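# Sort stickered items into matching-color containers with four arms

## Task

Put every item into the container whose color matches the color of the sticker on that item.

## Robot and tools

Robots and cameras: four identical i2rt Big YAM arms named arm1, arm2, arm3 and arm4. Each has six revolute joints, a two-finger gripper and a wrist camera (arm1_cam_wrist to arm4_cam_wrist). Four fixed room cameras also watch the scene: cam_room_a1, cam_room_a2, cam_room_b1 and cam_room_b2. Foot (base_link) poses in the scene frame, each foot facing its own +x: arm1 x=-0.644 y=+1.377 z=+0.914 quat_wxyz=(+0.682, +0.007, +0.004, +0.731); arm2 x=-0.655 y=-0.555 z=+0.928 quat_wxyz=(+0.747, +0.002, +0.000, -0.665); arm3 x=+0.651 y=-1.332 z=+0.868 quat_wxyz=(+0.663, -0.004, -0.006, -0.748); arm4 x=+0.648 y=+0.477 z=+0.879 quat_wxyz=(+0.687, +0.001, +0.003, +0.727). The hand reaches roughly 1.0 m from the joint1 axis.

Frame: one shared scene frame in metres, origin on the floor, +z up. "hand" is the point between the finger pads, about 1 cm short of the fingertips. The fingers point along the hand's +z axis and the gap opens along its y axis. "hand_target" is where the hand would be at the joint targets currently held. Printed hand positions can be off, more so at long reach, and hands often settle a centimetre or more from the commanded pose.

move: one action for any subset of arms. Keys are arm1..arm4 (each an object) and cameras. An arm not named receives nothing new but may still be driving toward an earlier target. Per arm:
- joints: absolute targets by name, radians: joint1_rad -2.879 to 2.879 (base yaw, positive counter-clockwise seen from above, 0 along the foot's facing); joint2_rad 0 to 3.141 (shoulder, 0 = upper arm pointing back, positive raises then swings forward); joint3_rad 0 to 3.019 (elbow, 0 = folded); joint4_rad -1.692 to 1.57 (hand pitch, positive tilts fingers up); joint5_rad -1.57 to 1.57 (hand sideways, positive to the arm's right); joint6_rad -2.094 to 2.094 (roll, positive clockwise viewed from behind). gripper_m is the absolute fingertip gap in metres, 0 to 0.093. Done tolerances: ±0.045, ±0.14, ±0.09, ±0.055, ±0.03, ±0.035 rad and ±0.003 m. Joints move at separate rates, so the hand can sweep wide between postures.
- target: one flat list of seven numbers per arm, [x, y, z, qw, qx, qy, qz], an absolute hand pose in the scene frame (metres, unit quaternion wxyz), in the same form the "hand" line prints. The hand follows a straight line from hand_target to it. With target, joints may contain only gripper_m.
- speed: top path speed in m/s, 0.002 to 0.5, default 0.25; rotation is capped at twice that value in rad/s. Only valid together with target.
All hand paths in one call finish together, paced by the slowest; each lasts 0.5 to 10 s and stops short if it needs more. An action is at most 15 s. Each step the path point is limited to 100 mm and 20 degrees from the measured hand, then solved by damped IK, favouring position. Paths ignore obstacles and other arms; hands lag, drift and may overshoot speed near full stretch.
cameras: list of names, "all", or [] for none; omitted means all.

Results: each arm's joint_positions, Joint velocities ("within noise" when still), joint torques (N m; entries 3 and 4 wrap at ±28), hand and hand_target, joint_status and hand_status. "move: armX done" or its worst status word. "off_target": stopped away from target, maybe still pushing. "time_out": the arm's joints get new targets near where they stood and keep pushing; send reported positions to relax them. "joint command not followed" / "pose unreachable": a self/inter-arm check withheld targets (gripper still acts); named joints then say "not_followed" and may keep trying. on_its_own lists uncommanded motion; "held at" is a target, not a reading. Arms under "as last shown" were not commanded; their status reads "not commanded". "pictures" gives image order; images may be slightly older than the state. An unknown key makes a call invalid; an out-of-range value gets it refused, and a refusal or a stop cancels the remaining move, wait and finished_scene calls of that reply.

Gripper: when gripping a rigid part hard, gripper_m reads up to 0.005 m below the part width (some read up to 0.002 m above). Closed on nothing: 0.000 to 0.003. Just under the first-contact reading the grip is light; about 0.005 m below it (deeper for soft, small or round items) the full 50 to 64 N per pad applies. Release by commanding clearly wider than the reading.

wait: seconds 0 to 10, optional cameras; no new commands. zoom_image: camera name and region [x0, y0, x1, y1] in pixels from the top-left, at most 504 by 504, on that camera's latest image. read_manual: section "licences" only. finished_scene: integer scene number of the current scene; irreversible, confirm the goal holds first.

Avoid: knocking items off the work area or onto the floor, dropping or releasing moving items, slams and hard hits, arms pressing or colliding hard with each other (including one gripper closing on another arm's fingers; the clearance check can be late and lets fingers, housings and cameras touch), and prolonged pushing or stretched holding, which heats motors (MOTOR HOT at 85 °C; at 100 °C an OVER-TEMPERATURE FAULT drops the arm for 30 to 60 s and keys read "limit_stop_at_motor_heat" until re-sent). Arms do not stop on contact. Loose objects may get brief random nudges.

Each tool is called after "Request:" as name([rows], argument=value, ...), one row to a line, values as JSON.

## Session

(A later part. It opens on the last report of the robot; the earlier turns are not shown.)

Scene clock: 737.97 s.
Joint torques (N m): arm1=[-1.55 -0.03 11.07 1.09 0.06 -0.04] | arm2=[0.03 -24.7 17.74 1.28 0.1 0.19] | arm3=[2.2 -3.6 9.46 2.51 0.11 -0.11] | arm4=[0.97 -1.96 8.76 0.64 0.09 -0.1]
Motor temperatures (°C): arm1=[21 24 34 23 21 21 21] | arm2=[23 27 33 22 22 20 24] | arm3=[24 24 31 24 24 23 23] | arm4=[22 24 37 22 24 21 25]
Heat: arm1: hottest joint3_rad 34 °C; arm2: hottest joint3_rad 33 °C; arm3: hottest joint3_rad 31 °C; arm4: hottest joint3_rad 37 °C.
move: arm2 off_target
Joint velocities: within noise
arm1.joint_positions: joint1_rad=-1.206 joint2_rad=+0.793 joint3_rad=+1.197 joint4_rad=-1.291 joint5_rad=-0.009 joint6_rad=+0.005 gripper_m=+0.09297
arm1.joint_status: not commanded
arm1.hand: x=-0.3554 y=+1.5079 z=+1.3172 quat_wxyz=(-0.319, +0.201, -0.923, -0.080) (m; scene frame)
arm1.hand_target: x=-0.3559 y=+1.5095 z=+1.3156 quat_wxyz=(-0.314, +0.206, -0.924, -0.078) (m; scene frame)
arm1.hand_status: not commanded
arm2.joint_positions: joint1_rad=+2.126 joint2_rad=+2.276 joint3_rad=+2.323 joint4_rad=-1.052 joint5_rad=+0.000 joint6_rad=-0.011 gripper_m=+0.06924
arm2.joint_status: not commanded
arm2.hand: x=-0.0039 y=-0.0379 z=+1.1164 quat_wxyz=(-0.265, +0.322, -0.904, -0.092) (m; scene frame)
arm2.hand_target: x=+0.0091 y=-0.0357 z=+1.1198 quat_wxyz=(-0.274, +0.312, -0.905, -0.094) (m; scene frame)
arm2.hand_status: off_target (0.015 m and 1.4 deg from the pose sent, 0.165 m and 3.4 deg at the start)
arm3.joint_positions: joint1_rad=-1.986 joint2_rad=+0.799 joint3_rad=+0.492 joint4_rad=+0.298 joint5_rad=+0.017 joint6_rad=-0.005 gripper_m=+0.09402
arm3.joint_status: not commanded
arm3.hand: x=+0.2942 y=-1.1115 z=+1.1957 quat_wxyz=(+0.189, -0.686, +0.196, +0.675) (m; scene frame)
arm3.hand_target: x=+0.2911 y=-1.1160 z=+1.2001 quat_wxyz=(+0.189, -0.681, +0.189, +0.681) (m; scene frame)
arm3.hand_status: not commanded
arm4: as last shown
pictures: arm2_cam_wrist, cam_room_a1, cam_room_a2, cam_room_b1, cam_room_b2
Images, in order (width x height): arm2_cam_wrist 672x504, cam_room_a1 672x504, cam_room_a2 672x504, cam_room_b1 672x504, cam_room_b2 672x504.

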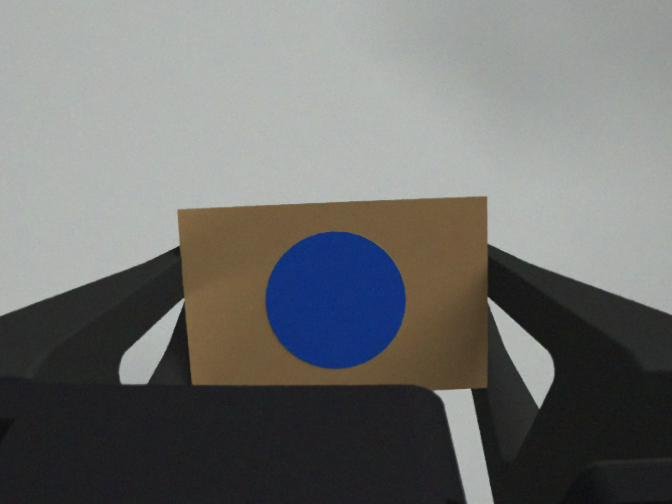

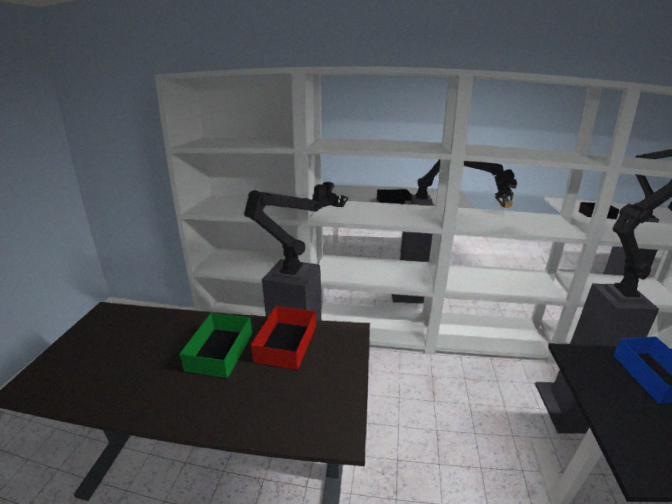

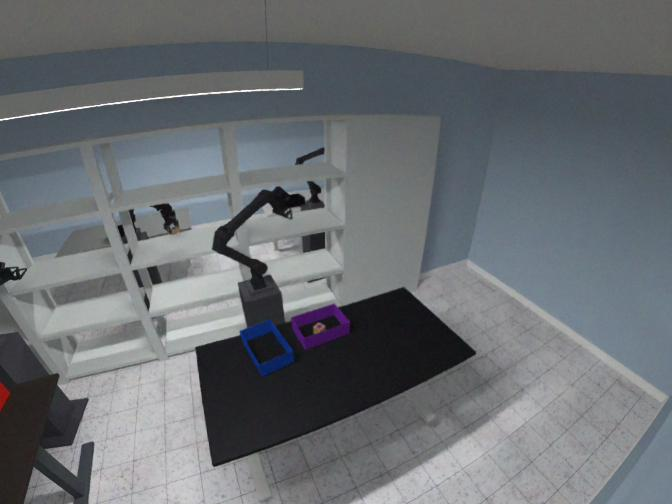

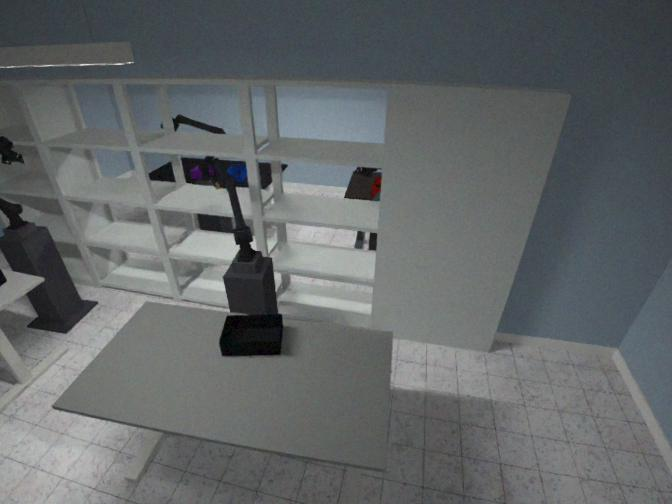

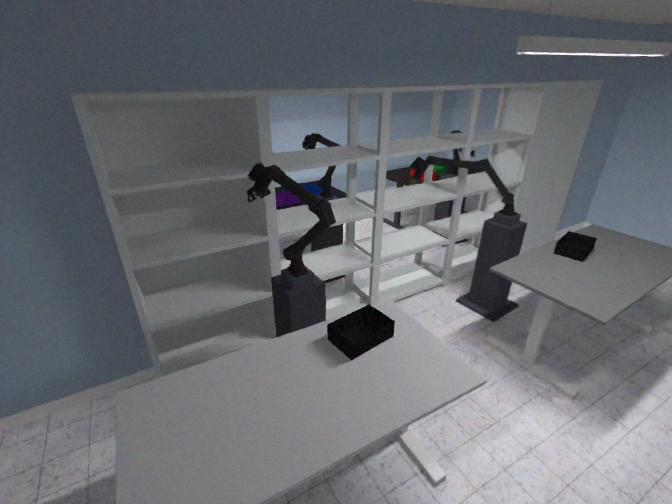

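Request:
move(arm2={"target": [0.015, -0.03, 1.065, 0.2606, -0.3130, 0.9089, 0.0897], "speed": 0.1}, cameras=["cam_room_a1", "cam_room_a2"])

Request:
zoom_image(camera="cam_room_a1", region=[420, 120, 600, 255])

Request:
zoom_image(camera="cam_room_a2", region=[110, 180, 230, 270])

Scene clock: 743.90 s.
Joint torques (N m): arm1=[-0.97 0.32 11.11 1.17 0.08 -0.02] | arm2=[0.21 -25.11 14.45 2.41 0.13 0.19] | arm3=[2.26 -3.6 9.47 2.5 0.11 -0.11] | arm4=[0.62 -2.37 8.8 0.68 0.1 -0.08]
Motor temperatures (°C): arm1=[21 24 34 23 21 21 21] | arm2=[23 28 35 22 22 20 24] | arm3=[24 24 31 24 24 23 23] | arm4=[22 24 37 22 24 21 25]
Heat: arm1: hottest joint3_rad 34 °C; arm2: hottest joint3_rad 35 °C; arm3: hottest joint3_rad 31 °C; arm4: hottest joint3_rad 37 °C.
move: arm2 off_target
Joint velocities: within noise
arm1, arm3, arm4: as last shown
arm2.joint_positions: joint1_rad=+2.126 joint2_rad=+2.329 joint3_rad=+2.323 joint4_rad=-1.017 joint5_rad=+0.000 joint6_rad=-0.011 gripper_m=+0.06924
arm2.joint_status: not commanded
arm2.hand: x=+0.0033 y=-0.0321 z=+1.0774 quat_wxyz=(-0.257, +0.322, -0.907, -0.089) (m; scene frame)
arm2.hand_target: x=+0.0142 y=-0.0305 z=+1.0650 quat_wxyz=(-0.261, +0.313, -0.909, -0.090) (m; scene frame)
arm2.hand_status: off_target (0.017 m and 1.2 deg from the pose sent, 0.055 m and 1.3 deg at the start)
pictures: cam_room_a1, cam_room_a2
Images, in order (width x height): cam_room_a1 672x504, cam_room_a2 672x504.

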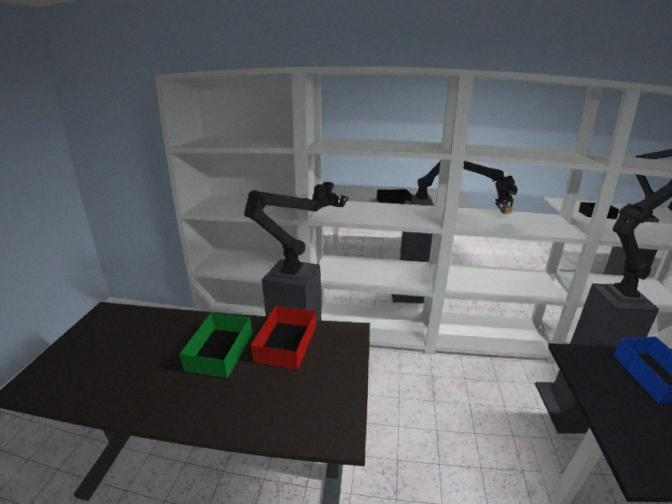

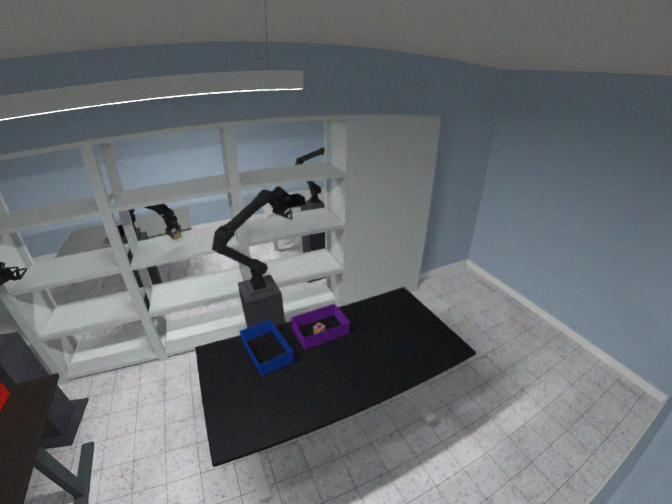

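Scaled by 2.800.

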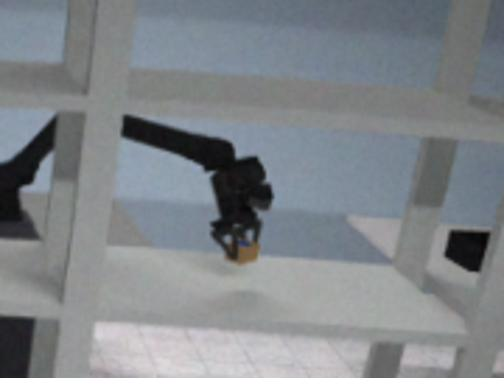

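Scaled by 4.200.

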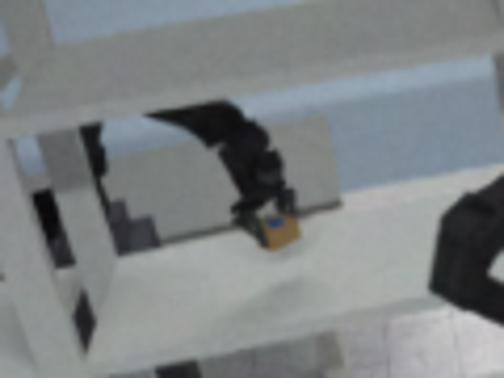

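Request:
move(arm2={"target": [0.015, -0.03, 1.035, 0.2606, -0.3130, 0.9089, 0.0897], "speed": 0.06}, cameras=["arm2_cam_wrist", "cam_room_a1", "cam_room_a2"])

Request:
zoom_image(camera="cam_room_a1", region=[460, 160, 560, 235])

Scene clock: 749.67 s.
Joint torques (N m): arm1=[-0.85 0.15 11 1.11 0.01 -0.01] | arm2=[0.26 -25.17 11.21 2.65 0.13 0.2] | arm3=[2.32 -3.66 9.5 2.5 0.1 -0.11] | arm4=[1.03 -2.14 8.8 0.75 0.09 -0.08]
Motor temperatures (°C): arm1=[21 24 34 23 21 21 21] | arm2=[23 27 35 22 22 20 24] | arm3=[24 24 31 24 24 23 23] | arm4=[22 24 37 22 24 21 25]
Heat: arm1: hottest joint3_rad 34 °C; arm2: hottest joint3_rad 35 °C; arm3: hottest joint3_rad 31 °C; arm4: hottest joint3_rad 37 °C.
move: arm2 off_target
Joint velocities: within noise
arm1, arm3, arm4: as last shown
arm2.joint_positions: joint1_rad=+2.126 joint2_rad=+2.330 joint3_rad=+2.292 joint4_rad=-0.948 joint5_rad=+0.000 joint6_rad=-0.011 gripper_m=+0.06924
arm2.joint_status: not commanded
arm2.hand: x=+0.0093 y=-0.0273 z=+1.0694 quat_wxyz=(-0.274, +0.321, -0.902, -0.095) (m; scene frame)
arm2.hand_target: x=+0.0137 y=-0.0308 z=+1.0356 quat_wxyz=(-0.261, +0.313, -0.909, -0.090) (m; scene frame)
arm2.hand_status: off_target (0.035 m and 2.0 deg from the pose sent, 0.044 m and 1.2 deg at the start)
pictures: arm2_cam_wrist, cam_room_a1, cam_room_a2
Images, in order (width x height): arm2_cam_wrist 672x504, cam_room_a1 672x504, cam_room_a2 672x504.

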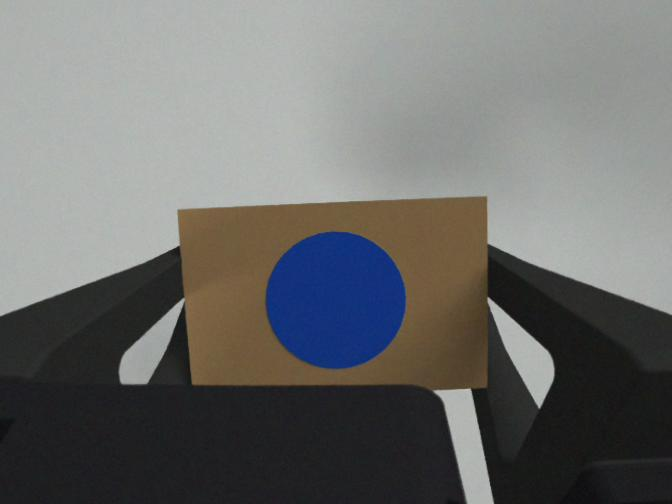

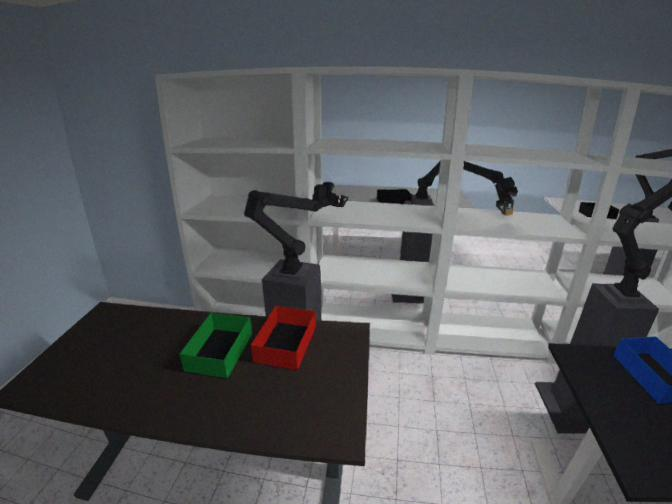

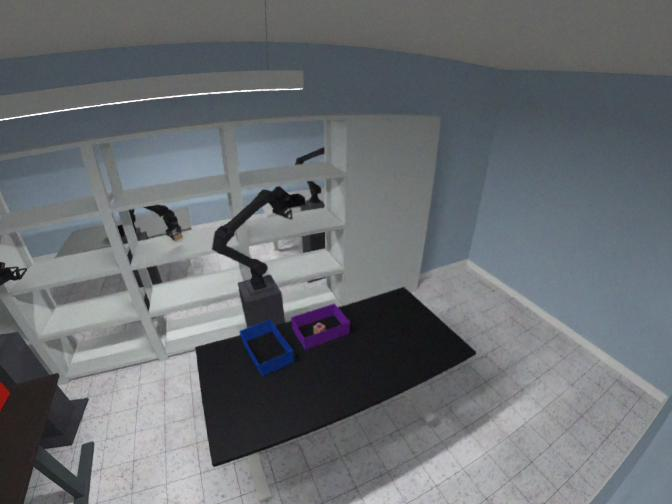

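Scaled by 5.040.

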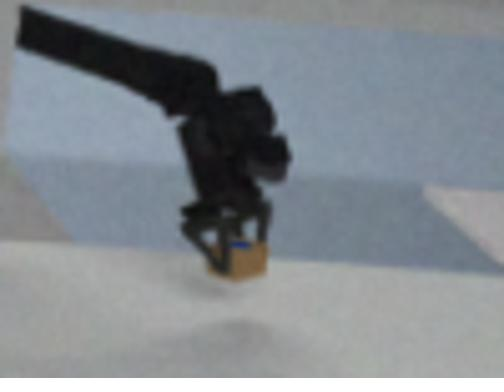

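Request:
move(arm2={"target": [0.012, -0.033, 1.012, 0.2550, -0.3130, 0.9109, 0.0878], "speed": 0.06}, cameras=["cam_room_a1", "cam_room_a2"])

Request:
zoom_image(camera="cam_room_a1", region=[460, 160, 560, 235])

Request:
zoom_image(camera="cam_room_a2", region=[130, 190, 210, 250])

Scene clock: 762.03 s.
Joint torques (N m): arm1=[-1.2 0.32 11.08 1.18 0.09 0] | arm2=[0.09 -25.05 11 2.67 0.13 0.21] | arm3=[2.26 -3.78 9.48 2.51 0.11 -0.12] | arm4=[0.97 -2.2 8.81 0.55 0.09 -0.08]
Motor temperatures (°C): arm1=[21 24 34 23 21 21 21] | arm2=[23 29 34 22 22 20 24] | arm3=[24 24 31 24 24 23 23] | arm4=[22 23 37 22 24 21 25]
Heat: arm1: hottest joint3_rad 34 °C; arm2: hottest joint3_rad 34 °C; arm3: hottest joint3_rad 31 °C; arm4: hottest joint3_rad 37 °C.
move: arm2 off_target
Joint velocities: within noise
arm1, arm3, arm4: as last shown
arm2.joint_positions: joint1_rad=+2.126 joint2_rad=+2.331 joint3_rad=+2.242 joint4_rad=-0.907 joint5_rad=+0.000 joint6_rad=-0.011 gripper_m=+0.06924
arm2.joint_status: not commanded
arm2.hand: x=+0.0071 y=-0.0291 z=+1.0489 quat_wxyz=(-0.270, +0.321, -0.903, -0.093) (m; scene frame)
arm2.hand_target: x=+0.0105 y=-0.0339 z=+1.0124 quat_wxyz=(-0.255, +0.313, -0.911, -0.088) (m; scene frame)
arm2.hand_status: off_target (0.037 m and 2.2 deg from the pose sent, 0.057 m and 2.6 deg at the start)
pictures: cam_room_a1, cam_room_a2
Images, in order (width x height): cam_room_a1 672x504, cam_room_a2 672x504.

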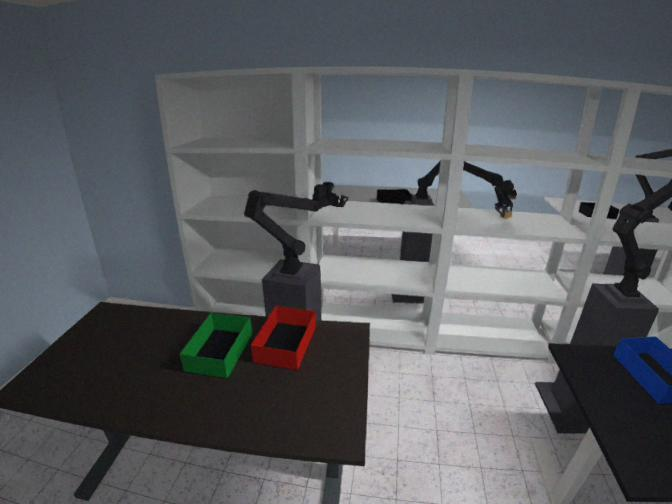

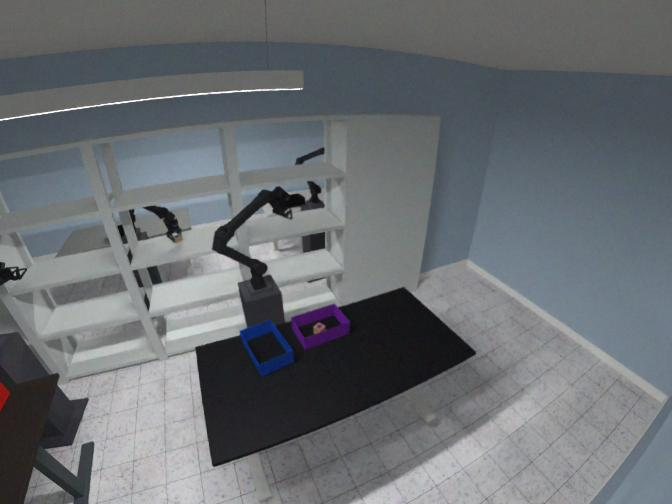

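Scaled by 5.040.

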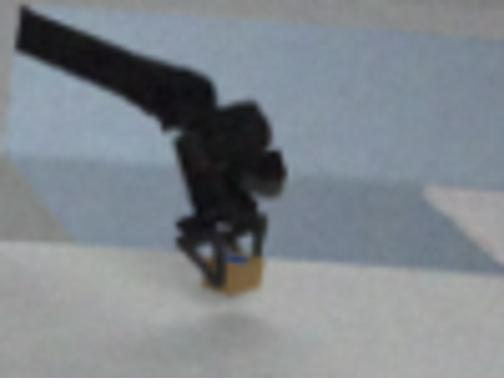

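Scaled by 6.300.

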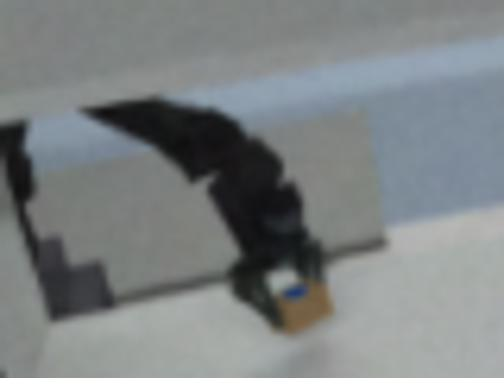

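Request:
move(arm2={"target": [0.010, -0.035, 0.99, 0.2490, -0.3130, 0.9125, 0.0857], "speed": 0.06}, cameras=["cam_room_a1", "cam_room_a2", "arm2_cam_wrist"])

Request:
zoom_image(camera="cam_room_a1", region=[460, 160, 560, 235])

Request:
zoom_image(camera="cam_room_a2", region=[130, 190, 210, 250])

Scene clock: 768.57 s.
Joint torques (N m): arm1=[-1.03 0.56 11.18 1.1 0.06 -0.03] | arm2=[0.21 -24.82 10.99 2.63 0.13 0.19] | arm3=[2.32 -3.6 9.43 2.48 0.1 -0.11] | arm4=[0.73 -2.26 8.84 0.66 0.09 -0.1]
Motor temperatures (°C): arm1=[21 24 34 23 21 21 21] | arm2=[23 29 34 22 22 20 24] | arm3=[24 24 31 24 24 23 23] | arm4=[22 23 37 22 24 21 25]
Heat: arm1: hottest joint3_rad 34 °C; arm2: hottest joint3_rad 34 °C; arm3: hottest joint3_rad 31 °C; arm4: hottest joint3_rad 37 °C.
move: arm2 off_target
Joint velocities: within noise
arm1, arm3, arm4: as last shown
arm2.joint_positions: joint1_rad=+2.126 joint2_rad=+2.340 joint3_rad=+2.209 joint4_rad=-0.876 joint5_rad=+0.000 joint6_rad=-0.011 gripper_m=+0.06924
arm2.joint_status: not commanded
arm2.hand: x=+0.0055 y=-0.0303 z=+1.0283 quat_wxyz=(-0.264, +0.321, -0.905, -0.092) (m; scene frame)
arm2.hand_target: x=+0.0084 y=-0.0360 z=+0.9907 quat_wxyz=(-0.249, +0.313, -0.912, -0.086) (m; scene frame)
arm2.hand_status: off_target (0.039 m and 2.3 deg from the pose sent, 0.059 m and 2.9 deg at the start)
pictures: arm2_cam_wrist, cam_room_a1, cam_room_a2
Images, in order (width x height): arm2_cam_wrist 672x504, cam_room_a1 672x504, cam_room_a2 672x504.

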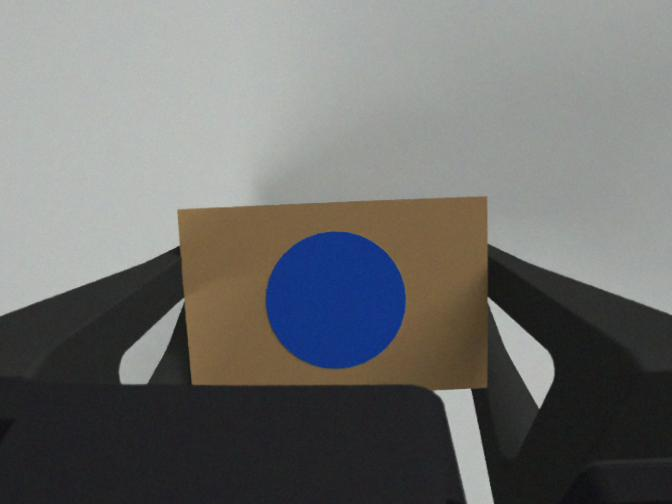

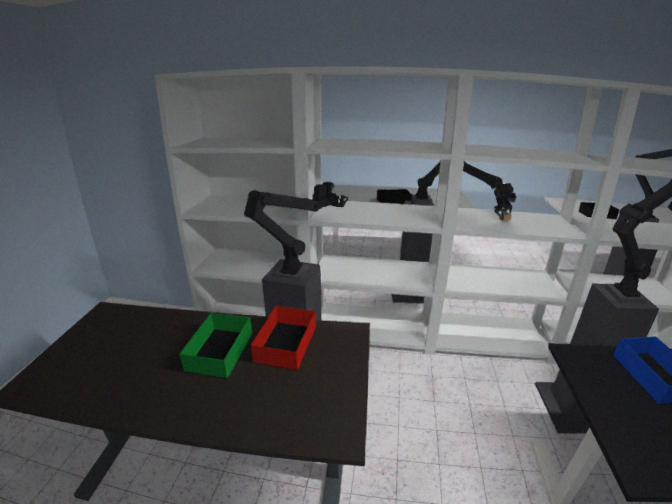

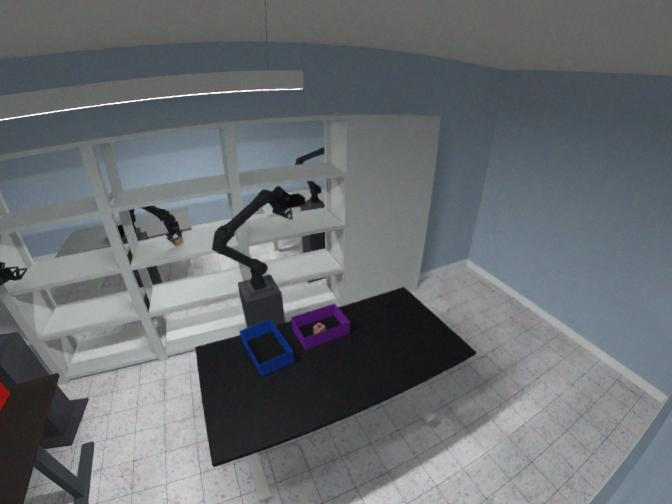

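Scaled by 5.040.

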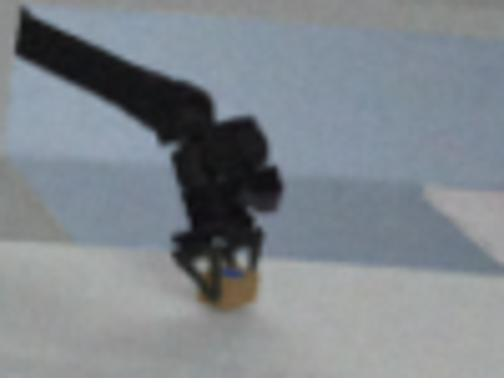

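Scaled by 6.300.

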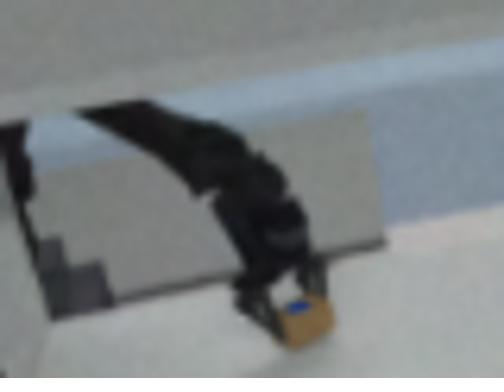

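Request:
move(arm2={"target": [0.010, -0.035, 0.974, 0.2287, -0.3159, 0.9174, 0.0788], "speed": 0.05}, cameras=["cam_room_a1", "arm2_cam_wrist"])

Request:
zoom_image(camera="cam_room_a1", region=[460, 160, 560, 235])

Scene clock: 775.57 s.
Joint torques (N m): arm1=[-1.44 -0.09 11.04 1.1 0.01 -0.01] | arm2=[0.09 -22.77 14.64 0.76 0.11 0.14] | arm3=[2.2 -3.55 9.44 2.48 0.11 -0.11] | arm4=[0.91 -2.14 8.8 0.66 0.1 -0.06]
Motor temperatures (°C): arm1=[21 24 34 23 21 21 21] | arm2=[23 30 33 22 22 20 24] | arm3=[24 24 31 24 24 23 23] | arm4=[22 23 37 22 24 21 25]
Heat: arm1: hottest joint3_rad 34 °C; arm2: hottest joint3_rad 33 °C; arm3: hottest joint3_rad 31 °C; arm4: hottest joint3_rad 37 °C.
move: arm2 off_target
Joint velocities: within noise
arm1, arm3, arm4: as last shown
arm2.joint_positions: joint1_rad=+2.126 joint2_rad=+2.354 joint3_rad=+2.208 joint4_rad=-0.878 joint5_rad=-0.001 joint6_rad=-0.007 gripper_m=+0.06924
arm2.joint_status: not commanded
arm2.hand: x=+0.0045 y=-0.0309 z=+1.0163 quat_wxyz=(-0.256, +0.320, -0.908, -0.090) (m; scene frame)
arm2.hand_target: x=+0.0078 y=-0.0365 z=+0.9747 quat_wxyz=(-0.230, +0.316, -0.917, -0.079) (m; scene frame)
arm2.hand_status: off_target (0.043 m and 3.6 deg from the pose sent, 0.055 m and 4.6 deg at the start)
pictures: arm2_cam_wrist, cam_room_a1
Images, in order (width x height): arm2_cam_wrist 672x504, cam_room_a1 672x504.

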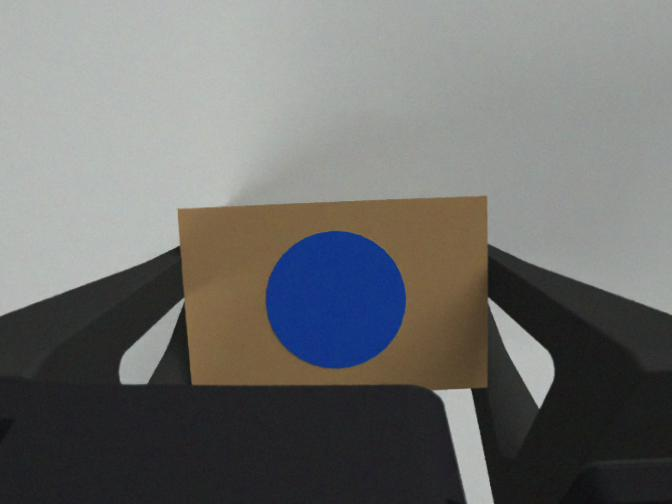

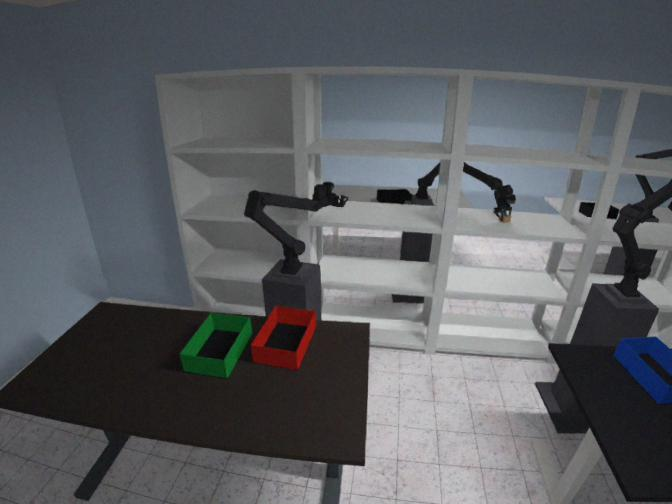

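Scaled by 5.040.

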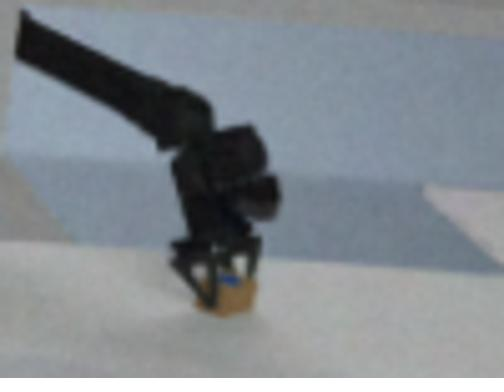

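Request:
move(arm2={"target": [0.008, -0.036, 0.955, 0.2287, -0.3159, 0.9174, 0.0788], "speed": 0.05}, cameras=["cam_room_a1", "arm2_cam_wrist"])

Request:
zoom_image(camera="cam_room_a1", region=[460, 160, 560, 235])

Scene clock: 784.37 s.
Joint torques (N m): arm1=[-1.38 0.62 11.14 1.2 0.08 0] | arm2=[0.21 -22.65 10.71 2.52 0.13 0.15] | arm3=[2.26 -3.55 9.46 2.48 0.11 -0.11] | arm4=[1.08 -2.26 8.76 0.64 0.06 -0.1]
Motor temperatures (°C): arm1=[21 24 34 23 21 21 21] | arm2=[23 30 34 22 22 20 25] | arm3=[24 24 31 24 24 23 23] | arm4=[22 23 38 22 24 21 25]
Heat: arm1: hottest joint3_rad 34 °C; arm2: hottest joint3_rad 34 °C; arm3: hottest joint3_rad 31 °C; arm4: hottest joint3_rad 38 °C.
move: arm2 off_target
Joint velocities: within noise
arm1, arm3: as last shown
arm2.joint_positions: joint1_rad=+2.126 joint2_rad=+2.354 joint3_rad=+2.208 joint4_rad=-0.876 joint5_rad=-0.001 joint6_rad=-0.007 gripper_m=+0.06924
arm2.joint_status: not commanded
arm2.hand: x=+0.0049 y=-0.0306 z=+1.0166 quat_wxyz=(-0.258, +0.320, -0.907, -0.090) (m; scene frame)
arm2.hand_target: x=+0.0045 y=-0.0385 z=+0.9566 quat_wxyz=(-0.229, +0.316, -0.917, -0.079) (m; scene frame)
arm2.hand_status: off_target (0.062 m and 3.8 deg from the pose sent, 0.062 m and 3.6 deg at the start)
arm4.joint_positions: joint1_rad=+0.397 joint2_rad=+0.793 joint3_rad=+1.201 joint4_rad=-1.288 joint5_rad=+0.000 joint6_rad=+0.012 gripper_m=+0.09293
arm4.joint_status: not commanded
arm4.hand: x=+0.5138 y=+0.7591 z=+1.2888 quat_wxyz=(-0.175, +0.794, -0.505, -0.289) (m; scene frame)
arm4.hand_target: x=+0.5130 y=+0.7585 z=+1.2845 quat_wxyz=(-0.171, +0.801, -0.500, -0.280) (m; scene frame)
arm4.hand_status: not commanded
pictures: arm2_cam_wrist, cam_room_a1
Images, in order (width x height): arm2_cam_wrist 672x504, cam_room_a1 672x504.

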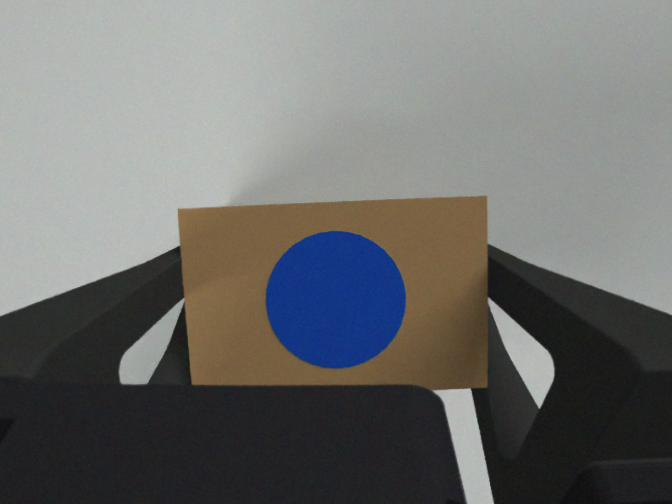

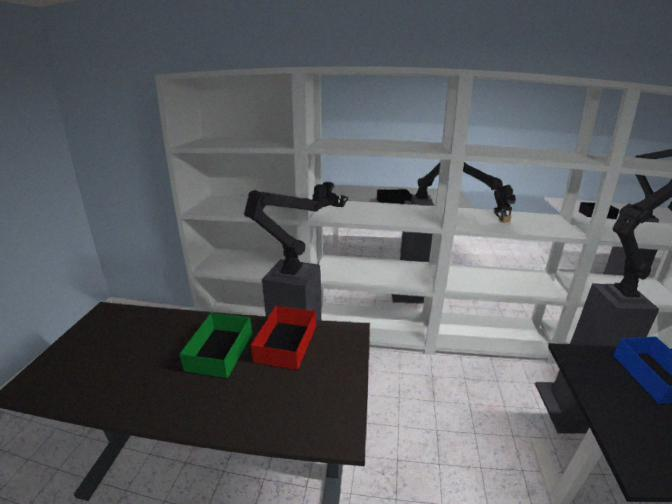

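Scaled by 5.040.

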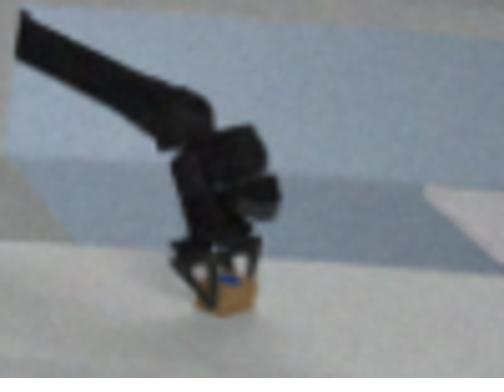

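Request:
move(arm2={"target": [0.008, -0.033, 0.995, 0.2420, -0.3160, 0.9135, 0.0840], "speed": 0.05}, cameras=[])

Request:
move(arm2={"joints": {"gripper_m": 0.093}}, cameras=["arm2_cam_wrist"])

Scene clock: 790.20 s.
Joint torques (N m): arm1=[-1.32 0.26 10.99 1.18 0.05 -0.03] | arm2=[0.38 -25.17 14.01 0.94 0.12 0.14] | arm3=[2.08 -3.66 9.47 2.5 0.1 -0.11] | arm4=[1.08 -2.37 8.77 0.7 0.08 -0.1]
Motor temperatures (°C): arm1=[21 24 35 23 21 21 21] | arm2=[23 30 34 22 22 20 25] | arm3=[24 24 31 24 24 23 23] | arm4=[22 23 38 22 24 21 25]
Heat: arm1: hottest joint3_rad 35 °C; arm2: hottest joint3_rad 34 °C; arm3: hottest joint3_rad 31 °C; arm4: hottest joint3_rad 38 °C.
move: arm2 off_target
Joint velocities: within noise
arm1, arm3, arm4: as last shown
arm2.joint_positions: joint1_rad=+2.126 joint2_rad=+2.354 joint3_rad=+2.207 joint4_rad=-0.873 joint5_rad=-0.001 joint6_rad=-0.007 gripper_m=+0.06924
arm2.joint_status: not commanded
arm2.hand: x=+0.0050 y=-0.0305 z=+1.0161 quat_wxyz=(-0.258, +0.320, -0.907, -0.090) (m; scene frame)
arm2.hand_target: x=+0.0073 y=-0.0334 z=+0.9951 quat_wxyz=(-0.242, +0.316, -0.913, -0.084) (m; scene frame)
arm2.hand_status: off_target (0.022 m and 2.1 deg from the pose sent, 0.022 m and 2.1 deg at the start)
pictures: none
No camera images: "cameras" was empty.

Scene clock: 790.70 s.
Joint torques (N m): arm1=[-0.79 0.32 11.25 1.14 0.07 -0.03] | arm2=[0.5 -25.58 13.98 1.25 0.11 0.14] | arm3=[2.2 -3.55 9.44 2.44 0.11 -0.11] | arm4=[0.91 -1.9 8.85 0.61 0.09 -0.07]
Motor temperatures (°C): arm1=[21 24 35 23 21 21 21] | arm2=[23 30 34 22 22 20 25] | arm3=[24 24 31 24 24 23 23] | arm4=[22 23 38 22 24 21 25]
Heat: arm1: hottest joint3_rad 35 °C; arm2: hottest joint3_rad 34 °C; arm3: hottest joint3_rad 31 °C; arm4: hottest joint3_rad 38 °C.
move: arm2 done
Joint velocities: within noise
arm1.joint_positions: joint1_rad=-1.206 joint2_rad=+0.793 joint3_rad=+1.197 joint4_rad=-1.291 joint5_rad=-0.009 joint6_rad=+0.005 gripper_m=+0.09297
arm1.joint_status: not commanded
arm1.hand: x=-0.3554 y=+1.5079 z=+1.3172 quat_wxyz=(-0.319, +0.201, -0.923, -0.080) (m; scene frame)
arm1.hand_target: x=-0.3559 y=+1.5095 z=+1.3156 quat_wxyz=(-0.314, +0.206, -0.924, -0.078) (m; scene frame)
arm1.hand_status: not commanded
arm2.joint_positions: joint1_rad=+2.126 joint2_rad=+2.355 joint3_rad=+2.207 joint4_rad=-0.882 joint5_rad=-0.001 joint6_rad=-0.006 gripper_m=+0.09292
arm2.joint_status: all done
arm2.hand: x=+0.0035 y=-0.0317 z=+1.0144 quat_wxyz=(-0.253, +0.320, -0.908, -0.089) (m; scene frame)
arm2.hand_target: x=+0.0073 y=-0.0334 z=+0.9952 quat_wxyz=(-0.242, +0.316, -0.913, -0.084) (m; scene frame)
arm2.hand_status: not commanded
arm3.joint_positions: joint1_rad=-1.986 joint2_rad=+0.799 joint3_rad=+0.492 joint4_rad=+0.298 joint5_rad=+0.017 joint6_rad=-0.005 gripper_m=+0.09402
arm3.joint_status: not commanded
arm3.hand: x=+0.2942 y=-1.1115 z=+1.1957 quat_wxyz=(+0.189, -0.686, +0.196, +0.675) (m; scene frame)
arm3.hand_target: x=+0.2911 y=-1.1160 z=+1.2001 quat_wxyz=(+0.189, -0.681, +0.189, +0.681) (m; scene frame)
arm3.hand_status: not commanded
arm4: as last shown
pictures: arm2_cam_wrist
Images, in order (width x height): arm2_cam_wrist 672x504.

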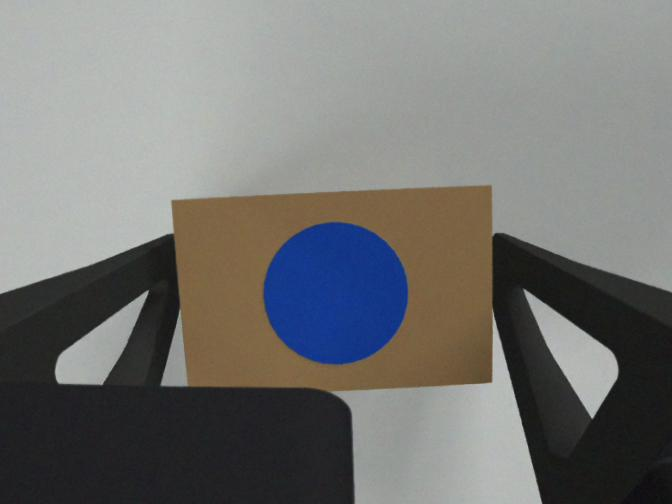

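Request:
move(arm2={"target": [-0.045, -0.073, 1.14, 0.2606, -0.3130, 0.9089, 0.0897], "speed": 0.12}, cameras=["arm2_cam_wrist"])

Request:
move(arm2={"target": [-0.12, -0.135, 1.19, 0.2606, -0.3130, 0.9089, 0.0897], "speed": 0.15}, cameras=[])

Scene clock: 798.53 s.
Joint torques (N m): arm1=[-1.2 -0.09 10.93 1.13 0.05 -0.04] | arm2=[0.5 -25.99 10.56 1.28 0.13 0.19] | arm3=[2.2 -3.55 9.47 2.51 0.11 -0.11] | arm4=[0.79 -2.37 8.75 0.73 0.1 -0.06]
Motor temperatures (°C): arm1=[21 24 35 23 21 21 21] | arm2=[23 31 35 22 22 20 24] | arm3=[24 24 31 24 24 23 23] | arm4=[22 23 38 22 24 21 25]
Heat: arm1: hottest joint3_rad 35 °C; arm2: hottest joint3_rad 35 °C; arm3: hottest joint3_rad 31 °C; arm4: hottest joint3_rad 38 °C.
move: arm2 off_target
Joint velocities: within noise
arm1, arm3, arm4: as last shown
arm2.joint_positions: joint1_rad=+2.126 joint2_rad=+2.088 joint3_rad=+2.080 joint4_rad=-0.979 joint5_rad=+0.002 joint6_rad=-0.006 gripper_m=+0.09292
arm2.joint_status: not commanded
arm2.hand: x=-0.0402 y=-0.0675 z=+1.1485 quat_wxyz=(-0.274, +0.318, -0.903, -0.094) (m; scene frame)
arm2.hand_target: x=-0.0450 y=-0.0729 z=+1.1399 quat_wxyz=(-0.260, +0.313, -0.909, -0.090) (m; scene frame)
arm2.hand_status: off_target (0.011 m and 1.8 deg from the pose sent, 0.141 m and 1.2 deg at the start)
pictures: arm2_cam_wrist
Images, in order (width x height): arm2_cam_wrist 672x504.

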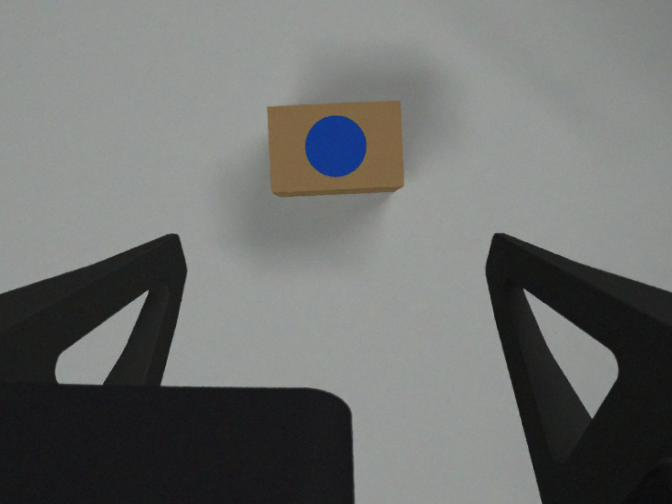

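Scene clock: 799.80 s.
Joint torques (N m): arm1=[-1.14 0.56 11.07 1.18 0.07 -0.02] | arm2=[0.44 -23.3 11.17 1.95 0.04 0.16] | arm3=[2.37 -3.72 9.47 2.51 0.11 -0.12] | arm4=[0.97 -2.43 8.77 0.54 0.08 -0.08]
Motor temperatures (°C): arm1=[21 24 35 23 21 21 21] | arm2=[23 31 35 22 22 20 24] | arm3=[24 24 31 24 24 23 23] | arm4=[22 23 38 22 24 21 25]
Heat: arm1: hottest joint3_rad 35 °C; arm2: hottest joint3_rad 35 °C; arm3: hottest joint3_rad 31 °C; arm4: hottest joint3_rad 38 °C.
move: arm2 off_target
Joint velocities: within noise
arm1, arm3, arm4: as last shown
arm2.joint_positions: joint1_rad=+2.126 joint2_rad=+1.811 joint3_rad=+1.755 joint4_rad=-0.975 joint5_rad=+0.002 joint6_rad=-0.006 gripper_m=+0.09292
arm2.joint_status: not commanded
arm2.hand: x=-0.1186 y=-0.1298 z=+1.1804 quat_wxyz=(-0.254, +0.320, -0.909, -0.087) (m; scene frame)
arm2.hand_target: x=-0.1200 y=-0.1349 z=+1.1900 quat_wxyz=(-0.261, +0.313, -0.909, -0.090) (m; scene frame)
arm2.hand_status: off_target (0.011 m and 1.2 deg from the pose sent, 0.112 m and 1.8 deg at the start)
pictures: none
No camera images: "cameras" was empty.

Request:
move(arm2={"joints": {"joint2_rad": 0.8, "joint3_rad": 1.25, "joint4_rad": -1.5}}, arm4={"joints": {"joint1_rad": 2.15}}, cameras=[])

Request:
move(arm4={"target": [0.16, 0.096, 1.18, -0.0938, -0.9055, -0.3118, 0.2725], "speed": 0.2}, arm2={"joints": {"joint1_rad": 1.2}}, cameras=[])

Request:
move(arm4={"target": [0.081, 0.034, 1.14, -0.0938, -0.9055, -0.3118, 0.2725], "speed": 0.15}, cameras=["arm4_cam_wrist"])

Scene clock: 810.33 s.
Joint torques (N m): arm1=[-1.14 0.21 11.21 1.13 0.05 -0.09] | arm2=[0.38 -2.37 9.83 1.39 0.06 0.15] | arm3=[2.2 -3.6 9.47 2.45 0.11 -0.11] | arm4=[0.97 -2.02 8.8 0.58 0.13 -0.06]
Motor temperatures (°C): arm1=[21 24 35 23 21 21 21] | arm2=[23 30 34 22 22 20 24] | arm3=[24 24 31 24 24 23 23] | arm4=[22 23 38 22 24 21 25]
Heat: arm1: hottest joint3_rad 35 °C; arm2: hottest joint3_rad 34 °C; arm3: hottest joint3_rad 31 °C; arm4: hottest joint3_rad 38 °C.
move: arm2 done; arm4 done
Joint velocities: within noise
arm1, arm3: as last shown
arm2.joint_positions: joint1_rad=+2.126 joint2_rad=+0.792 joint3_rad=+1.263 joint4_rad=-1.489 joint5_rad=+0.002 joint6_rad=-0.006 gripper_m=+0.09292
arm2.joint_status: all done
arm2.hand: x=-0.4412 y=-0.3869 z=+1.3409 quat_wxyz=(-0.260, +0.319, -0.907, -0.089) (m; scene frame)
arm2.hand_target: x=-0.4409 y=-0.3883 z=+1.3314 quat_wxyz=(-0.245, +0.315, -0.913, -0.084) (m; scene frame)
arm2.hand_status: not commanded
arm4.joint_positions: joint1_rad=+2.146 joint2_rad=+0.794 joint3_rad=+1.201 joint4_rad=-1.288 joint5_rad=-0.001 joint6_rad=+0.011 gripper_m=+0.09295
arm4.joint_status: all done
arm4.hand: x=+0.3980 y=+0.2946 z=+1.2906 quat_wxyz=(+0.108, +0.895, +0.287, -0.323) (m; scene frame)
arm4.hand_target: x=+0.3990 y=+0.2942 z=+1.2866 quat_wxyz=(+0.104, +0.896, +0.295, -0.315) (m; scene frame)
arm4.hand_status: not commanded
pictures: none
No camera images: "cameras" was empty.

Scene clock: 812.67 s.
Joint torques (N m): arm1=[-1.49 0.38 11.02 1.07 0.01 0.01] | arm2=[0.38 -2.37 9.85 1.37 -0.02 0.15] | arm3=[2.37 -3.66 9.48 2.5 0.11 -0.11] | arm4=[1.49 -16.03 13.19 1.26 0.07 -0.03]
Motor temperatures (°C): arm1=[21 24 35 23 21 21 21] | arm2=[23 30 34 22 22 20 24] | arm3=[24 24 31 24 24 23 23] | arm4=[22 23 38 22 24 21 25]
Heat: arm1: hottest joint3_rad 35 °C; arm2: hottest joint3_rad 34 °C; arm3: hottest joint3_rad 31 °C; arm4: hottest joint3_rad 38 °C.
move: arm2 done; arm4 off_target
Joint velocities: within noise
arm1, arm3: as last shown
arm2.joint_positions: joint1_rad=+1.204 joint2_rad=+0.792 joint3_rad=+1.263 joint4_rad=-1.489 joint5_rad=+0.003 joint6_rad=-0.006 gripper_m=+0.09292
arm2.joint_status: all done
arm2.hand: x=-0.3909 y=-0.6252 z=+1.3403 quat_wxyz=(-0.271, -0.118, -0.955, +0.035) (m; scene frame)
arm2.hand_target: x=-0.3919 y=-0.6261 z=+1.3307 quat_wxyz=(-0.256, -0.125, -0.958, +0.032) (m; scene frame)
arm2.hand_status: not commanded
arm4.joint_positions: joint1_rad=+2.170 joint2_rad=+1.593 joint3_rad=+1.541 joint4_rad=-0.992 joint5_rad=+0.001 joint6_rad=+0.011 gripper_m=+0.09295
arm4.joint_status: not commanded
arm4.hand: x=+0.1705 y=+0.1111 z=+1.1578 quat_wxyz=(+0.086, +0.915, +0.305, -0.249) (m; scene frame)
arm4.hand_target: x=+0.1613 y=+0.0968 z=+1.1799 quat_wxyz=(+0.094, +0.905, +0.312, -0.273) (m; scene frame)
arm4.hand_status: off_target (0.029 m and 3.1 deg from the pose sent, 0.329 m and 6.7 deg at the start)
pictures: none
No camera images: "cameras" was empty.

Scene clock: 814.17 s.
Joint torques (N m): arm1=[-0.62 0.09 11.08 1.01 0.03 -0.02] | arm2=[0.56 -2.32 9.87 1.35 -0.02 0.15] | arm3=[2.26 -3.55 9.47 2.48 0.11 -0.11] | arm4=[1.67 -19.37 13.15 1.01 0.06 -0.04]
Motor temperatures (°C): arm1=[21 24 35 23 21 21 21] | arm2=[23 30 34 22 22 20 24] | arm3=[24 24 31 24 24 23 23] | arm4=[22 23 38 22 24 21 25]
Heat: arm1: hottest joint3_rad 35 °C; arm2: hottest joint3_rad 34 °C; arm3: hottest joint3_rad 31 °C; arm4: hottest joint3_rad 38 °C.
move: arm4 off_target
Joint velocities: within noise
arm1, arm2, arm3: as last shown
arm4.joint_positions: joint1_rad=+2.170 joint2_rad=+1.862 joint3_rad=+1.810 joint4_rad=-0.974 joint5_rad=+0.001 joint6_rad=+0.011 gripper_m=+0.09295
arm4.joint_status: not commanded
arm4.hand: x=+0.0902 y=+0.0493 z=+1.1268 quat_wxyz=(+0.088, +0.913, +0.305, -0.257) (m; scene frame)
arm4.hand_target: x=+0.0821 y=+0.0346 z=+1.1400 quat_wxyz=(+0.094, +0.905, +0.312, -0.273) (m; scene frame)
arm4.hand_status: off_target (0.022 m and 2.2 deg from the pose sent, 0.120 m and 3.1 deg at the start)
pictures: arm4_cam_wrist
Images, in order (width x height): arm4_cam_wrist 672x504.

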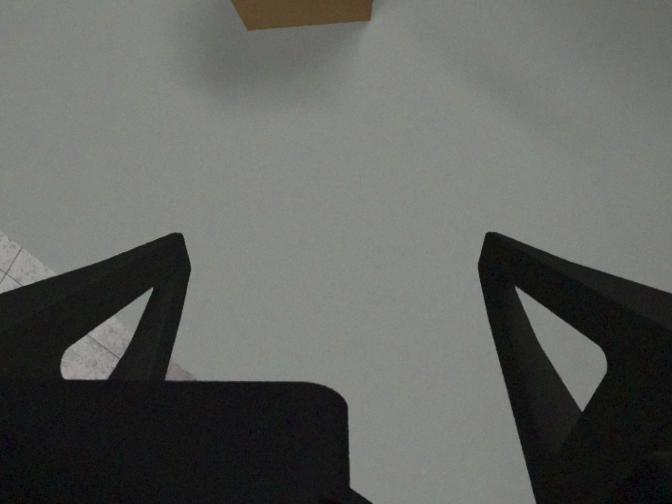

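Request:
move(arm4={"target": [-0.012, -0.057, 1.125, -0.1018, -0.8951, -0.3436, 0.2651], "speed": 0.12}, cameras=["arm4_cam_wrist"])

Scene clock: 834.50 s.
Joint torques (N m): arm1=[-1.2 0.56 11.11 1.25 0.06 -0.03] | arm2=[0.44 -2.2 9.84 1.4 -0.02 0.15] | arm3=[2.37 -3.55 9.47 2.47 0.11 -0.11] | arm4=[1.49 -25.17 12.7 0.58 -0.06 -0.1]
Motor temperatures (°C): arm1=[21 24 35 23 21 21 21] | arm2=[23 28 34 22 22 20 23] | arm3=[24 24 31 24 24 23 23] | arm4=[22 23 39 22 24 21 25]
Heat: arm1: hottest joint3_rad 35 °C; arm2: hottest joint3_rad 34 °C; arm3: hottest joint3_rad 31 °C; arm4: hottest joint3_rad 39 °C.
move: arm4 off_target
Joint velocities: within noise
arm1, arm2, arm3: as last shown
arm4.joint_positions: joint1_rad=+2.180 joint2_rad=+2.396 joint3_rad=+2.715 joint4_rad=-1.315 joint5_rad=-0.029 joint6_rad=-0.035 gripper_m=+0.09295
arm4.joint_status: not commanded
arm4.hand: x=-0.0106 y=-0.0459 z=+1.1346 quat_wxyz=(+0.102, +0.898, +0.333, -0.268) (m; scene frame)
arm4.hand_target: x=-0.0111 y=-0.0565 z=+1.1249 quat_wxyz=(+0.103, +0.894, +0.343, -0.267) (m; scene frame)
arm4.hand_status: off_target (0.015 m and 1.3 deg from the pose sent, 0.147 m and 5.2 deg at the start)
pictures: arm4_cam_wrist
Images, in order (width x height): arm4_cam_wrist 672x504.

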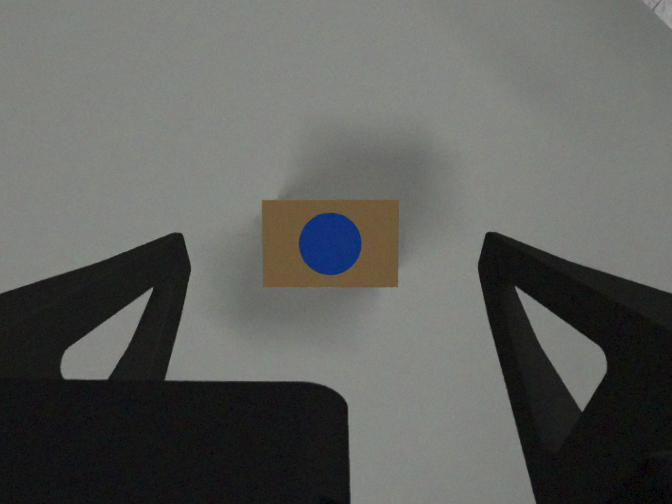

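Request:
move(arm4={"target": [-0.012, -0.0565, 1.045, -0.1018, -0.8951, -0.3436, 0.2651], "speed": 0.1}, cameras=["arm4_cam_wrist"])

Scene clock: 843.13 s.
Joint torques (N m): arm1=[-1.32 0.21 11.12 1.14 0.04 -0.05] | arm2=[0.44 -2.26 9.85 1.35 -0.02 0.15] | arm3=[2.32 -3.55 9.47 2.43 0.11 -0.12] | arm4=[1.61 -30.51 9.02 1.39 -0.07 -0.08]
Motor temperatures (°C): arm1=[21 24 35 23 21 21 21] | arm2=[23 28 34 22 22 20 23] | arm3=[24 24 31 24 24 23 23] | arm4=[22 25 40 22 24 21 25]
Heat: arm1: hottest joint3_rad 35 °C; arm2: hottest joint3_rad 34 °C; arm3: hottest joint3_rad 31 °C; arm4: hottest joint3_rad 40 °C.
move: arm4 off_target
Joint velocities: within noise
arm1, arm2, arm3: as last shown
arm4.joint_positions: joint1_rad=+2.180 joint2_rad=+2.365 joint3_rad=+2.388 joint4_rad=-1.056 joint5_rad=-0.029 joint6_rad=-0.035 gripper_m=+0.09295
arm4.joint_status: not commanded
arm4.hand: x=-0.0149 y=-0.0493 z=+1.0291 quat_wxyz=(+0.096, +0.903, +0.335, -0.251) (m; scene frame)
arm4.hand_target: x=-0.0118 y=-0.0564 z=+1.0449 quat_wxyz=(+0.102, +0.895, +0.344, -0.265) (m; scene frame)
arm4.hand_status: off_target (0.018 m and 2.2 deg from the pose sent, 0.090 m and 1.3 deg at the start)
pictures: arm4_cam_wrist
Images, in order (width x height): arm4_cam_wrist 672x504.

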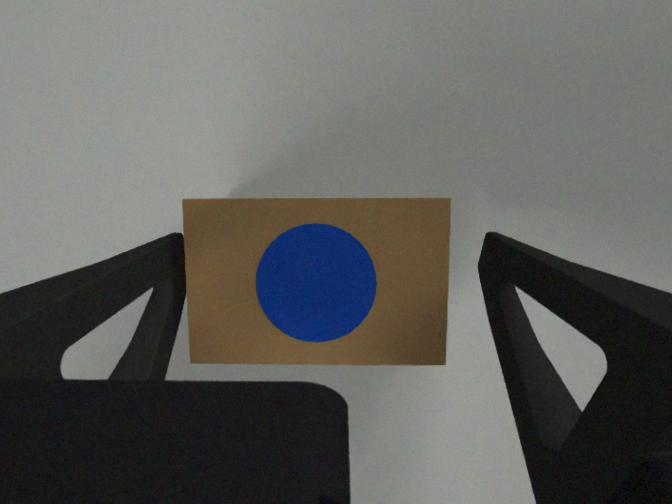

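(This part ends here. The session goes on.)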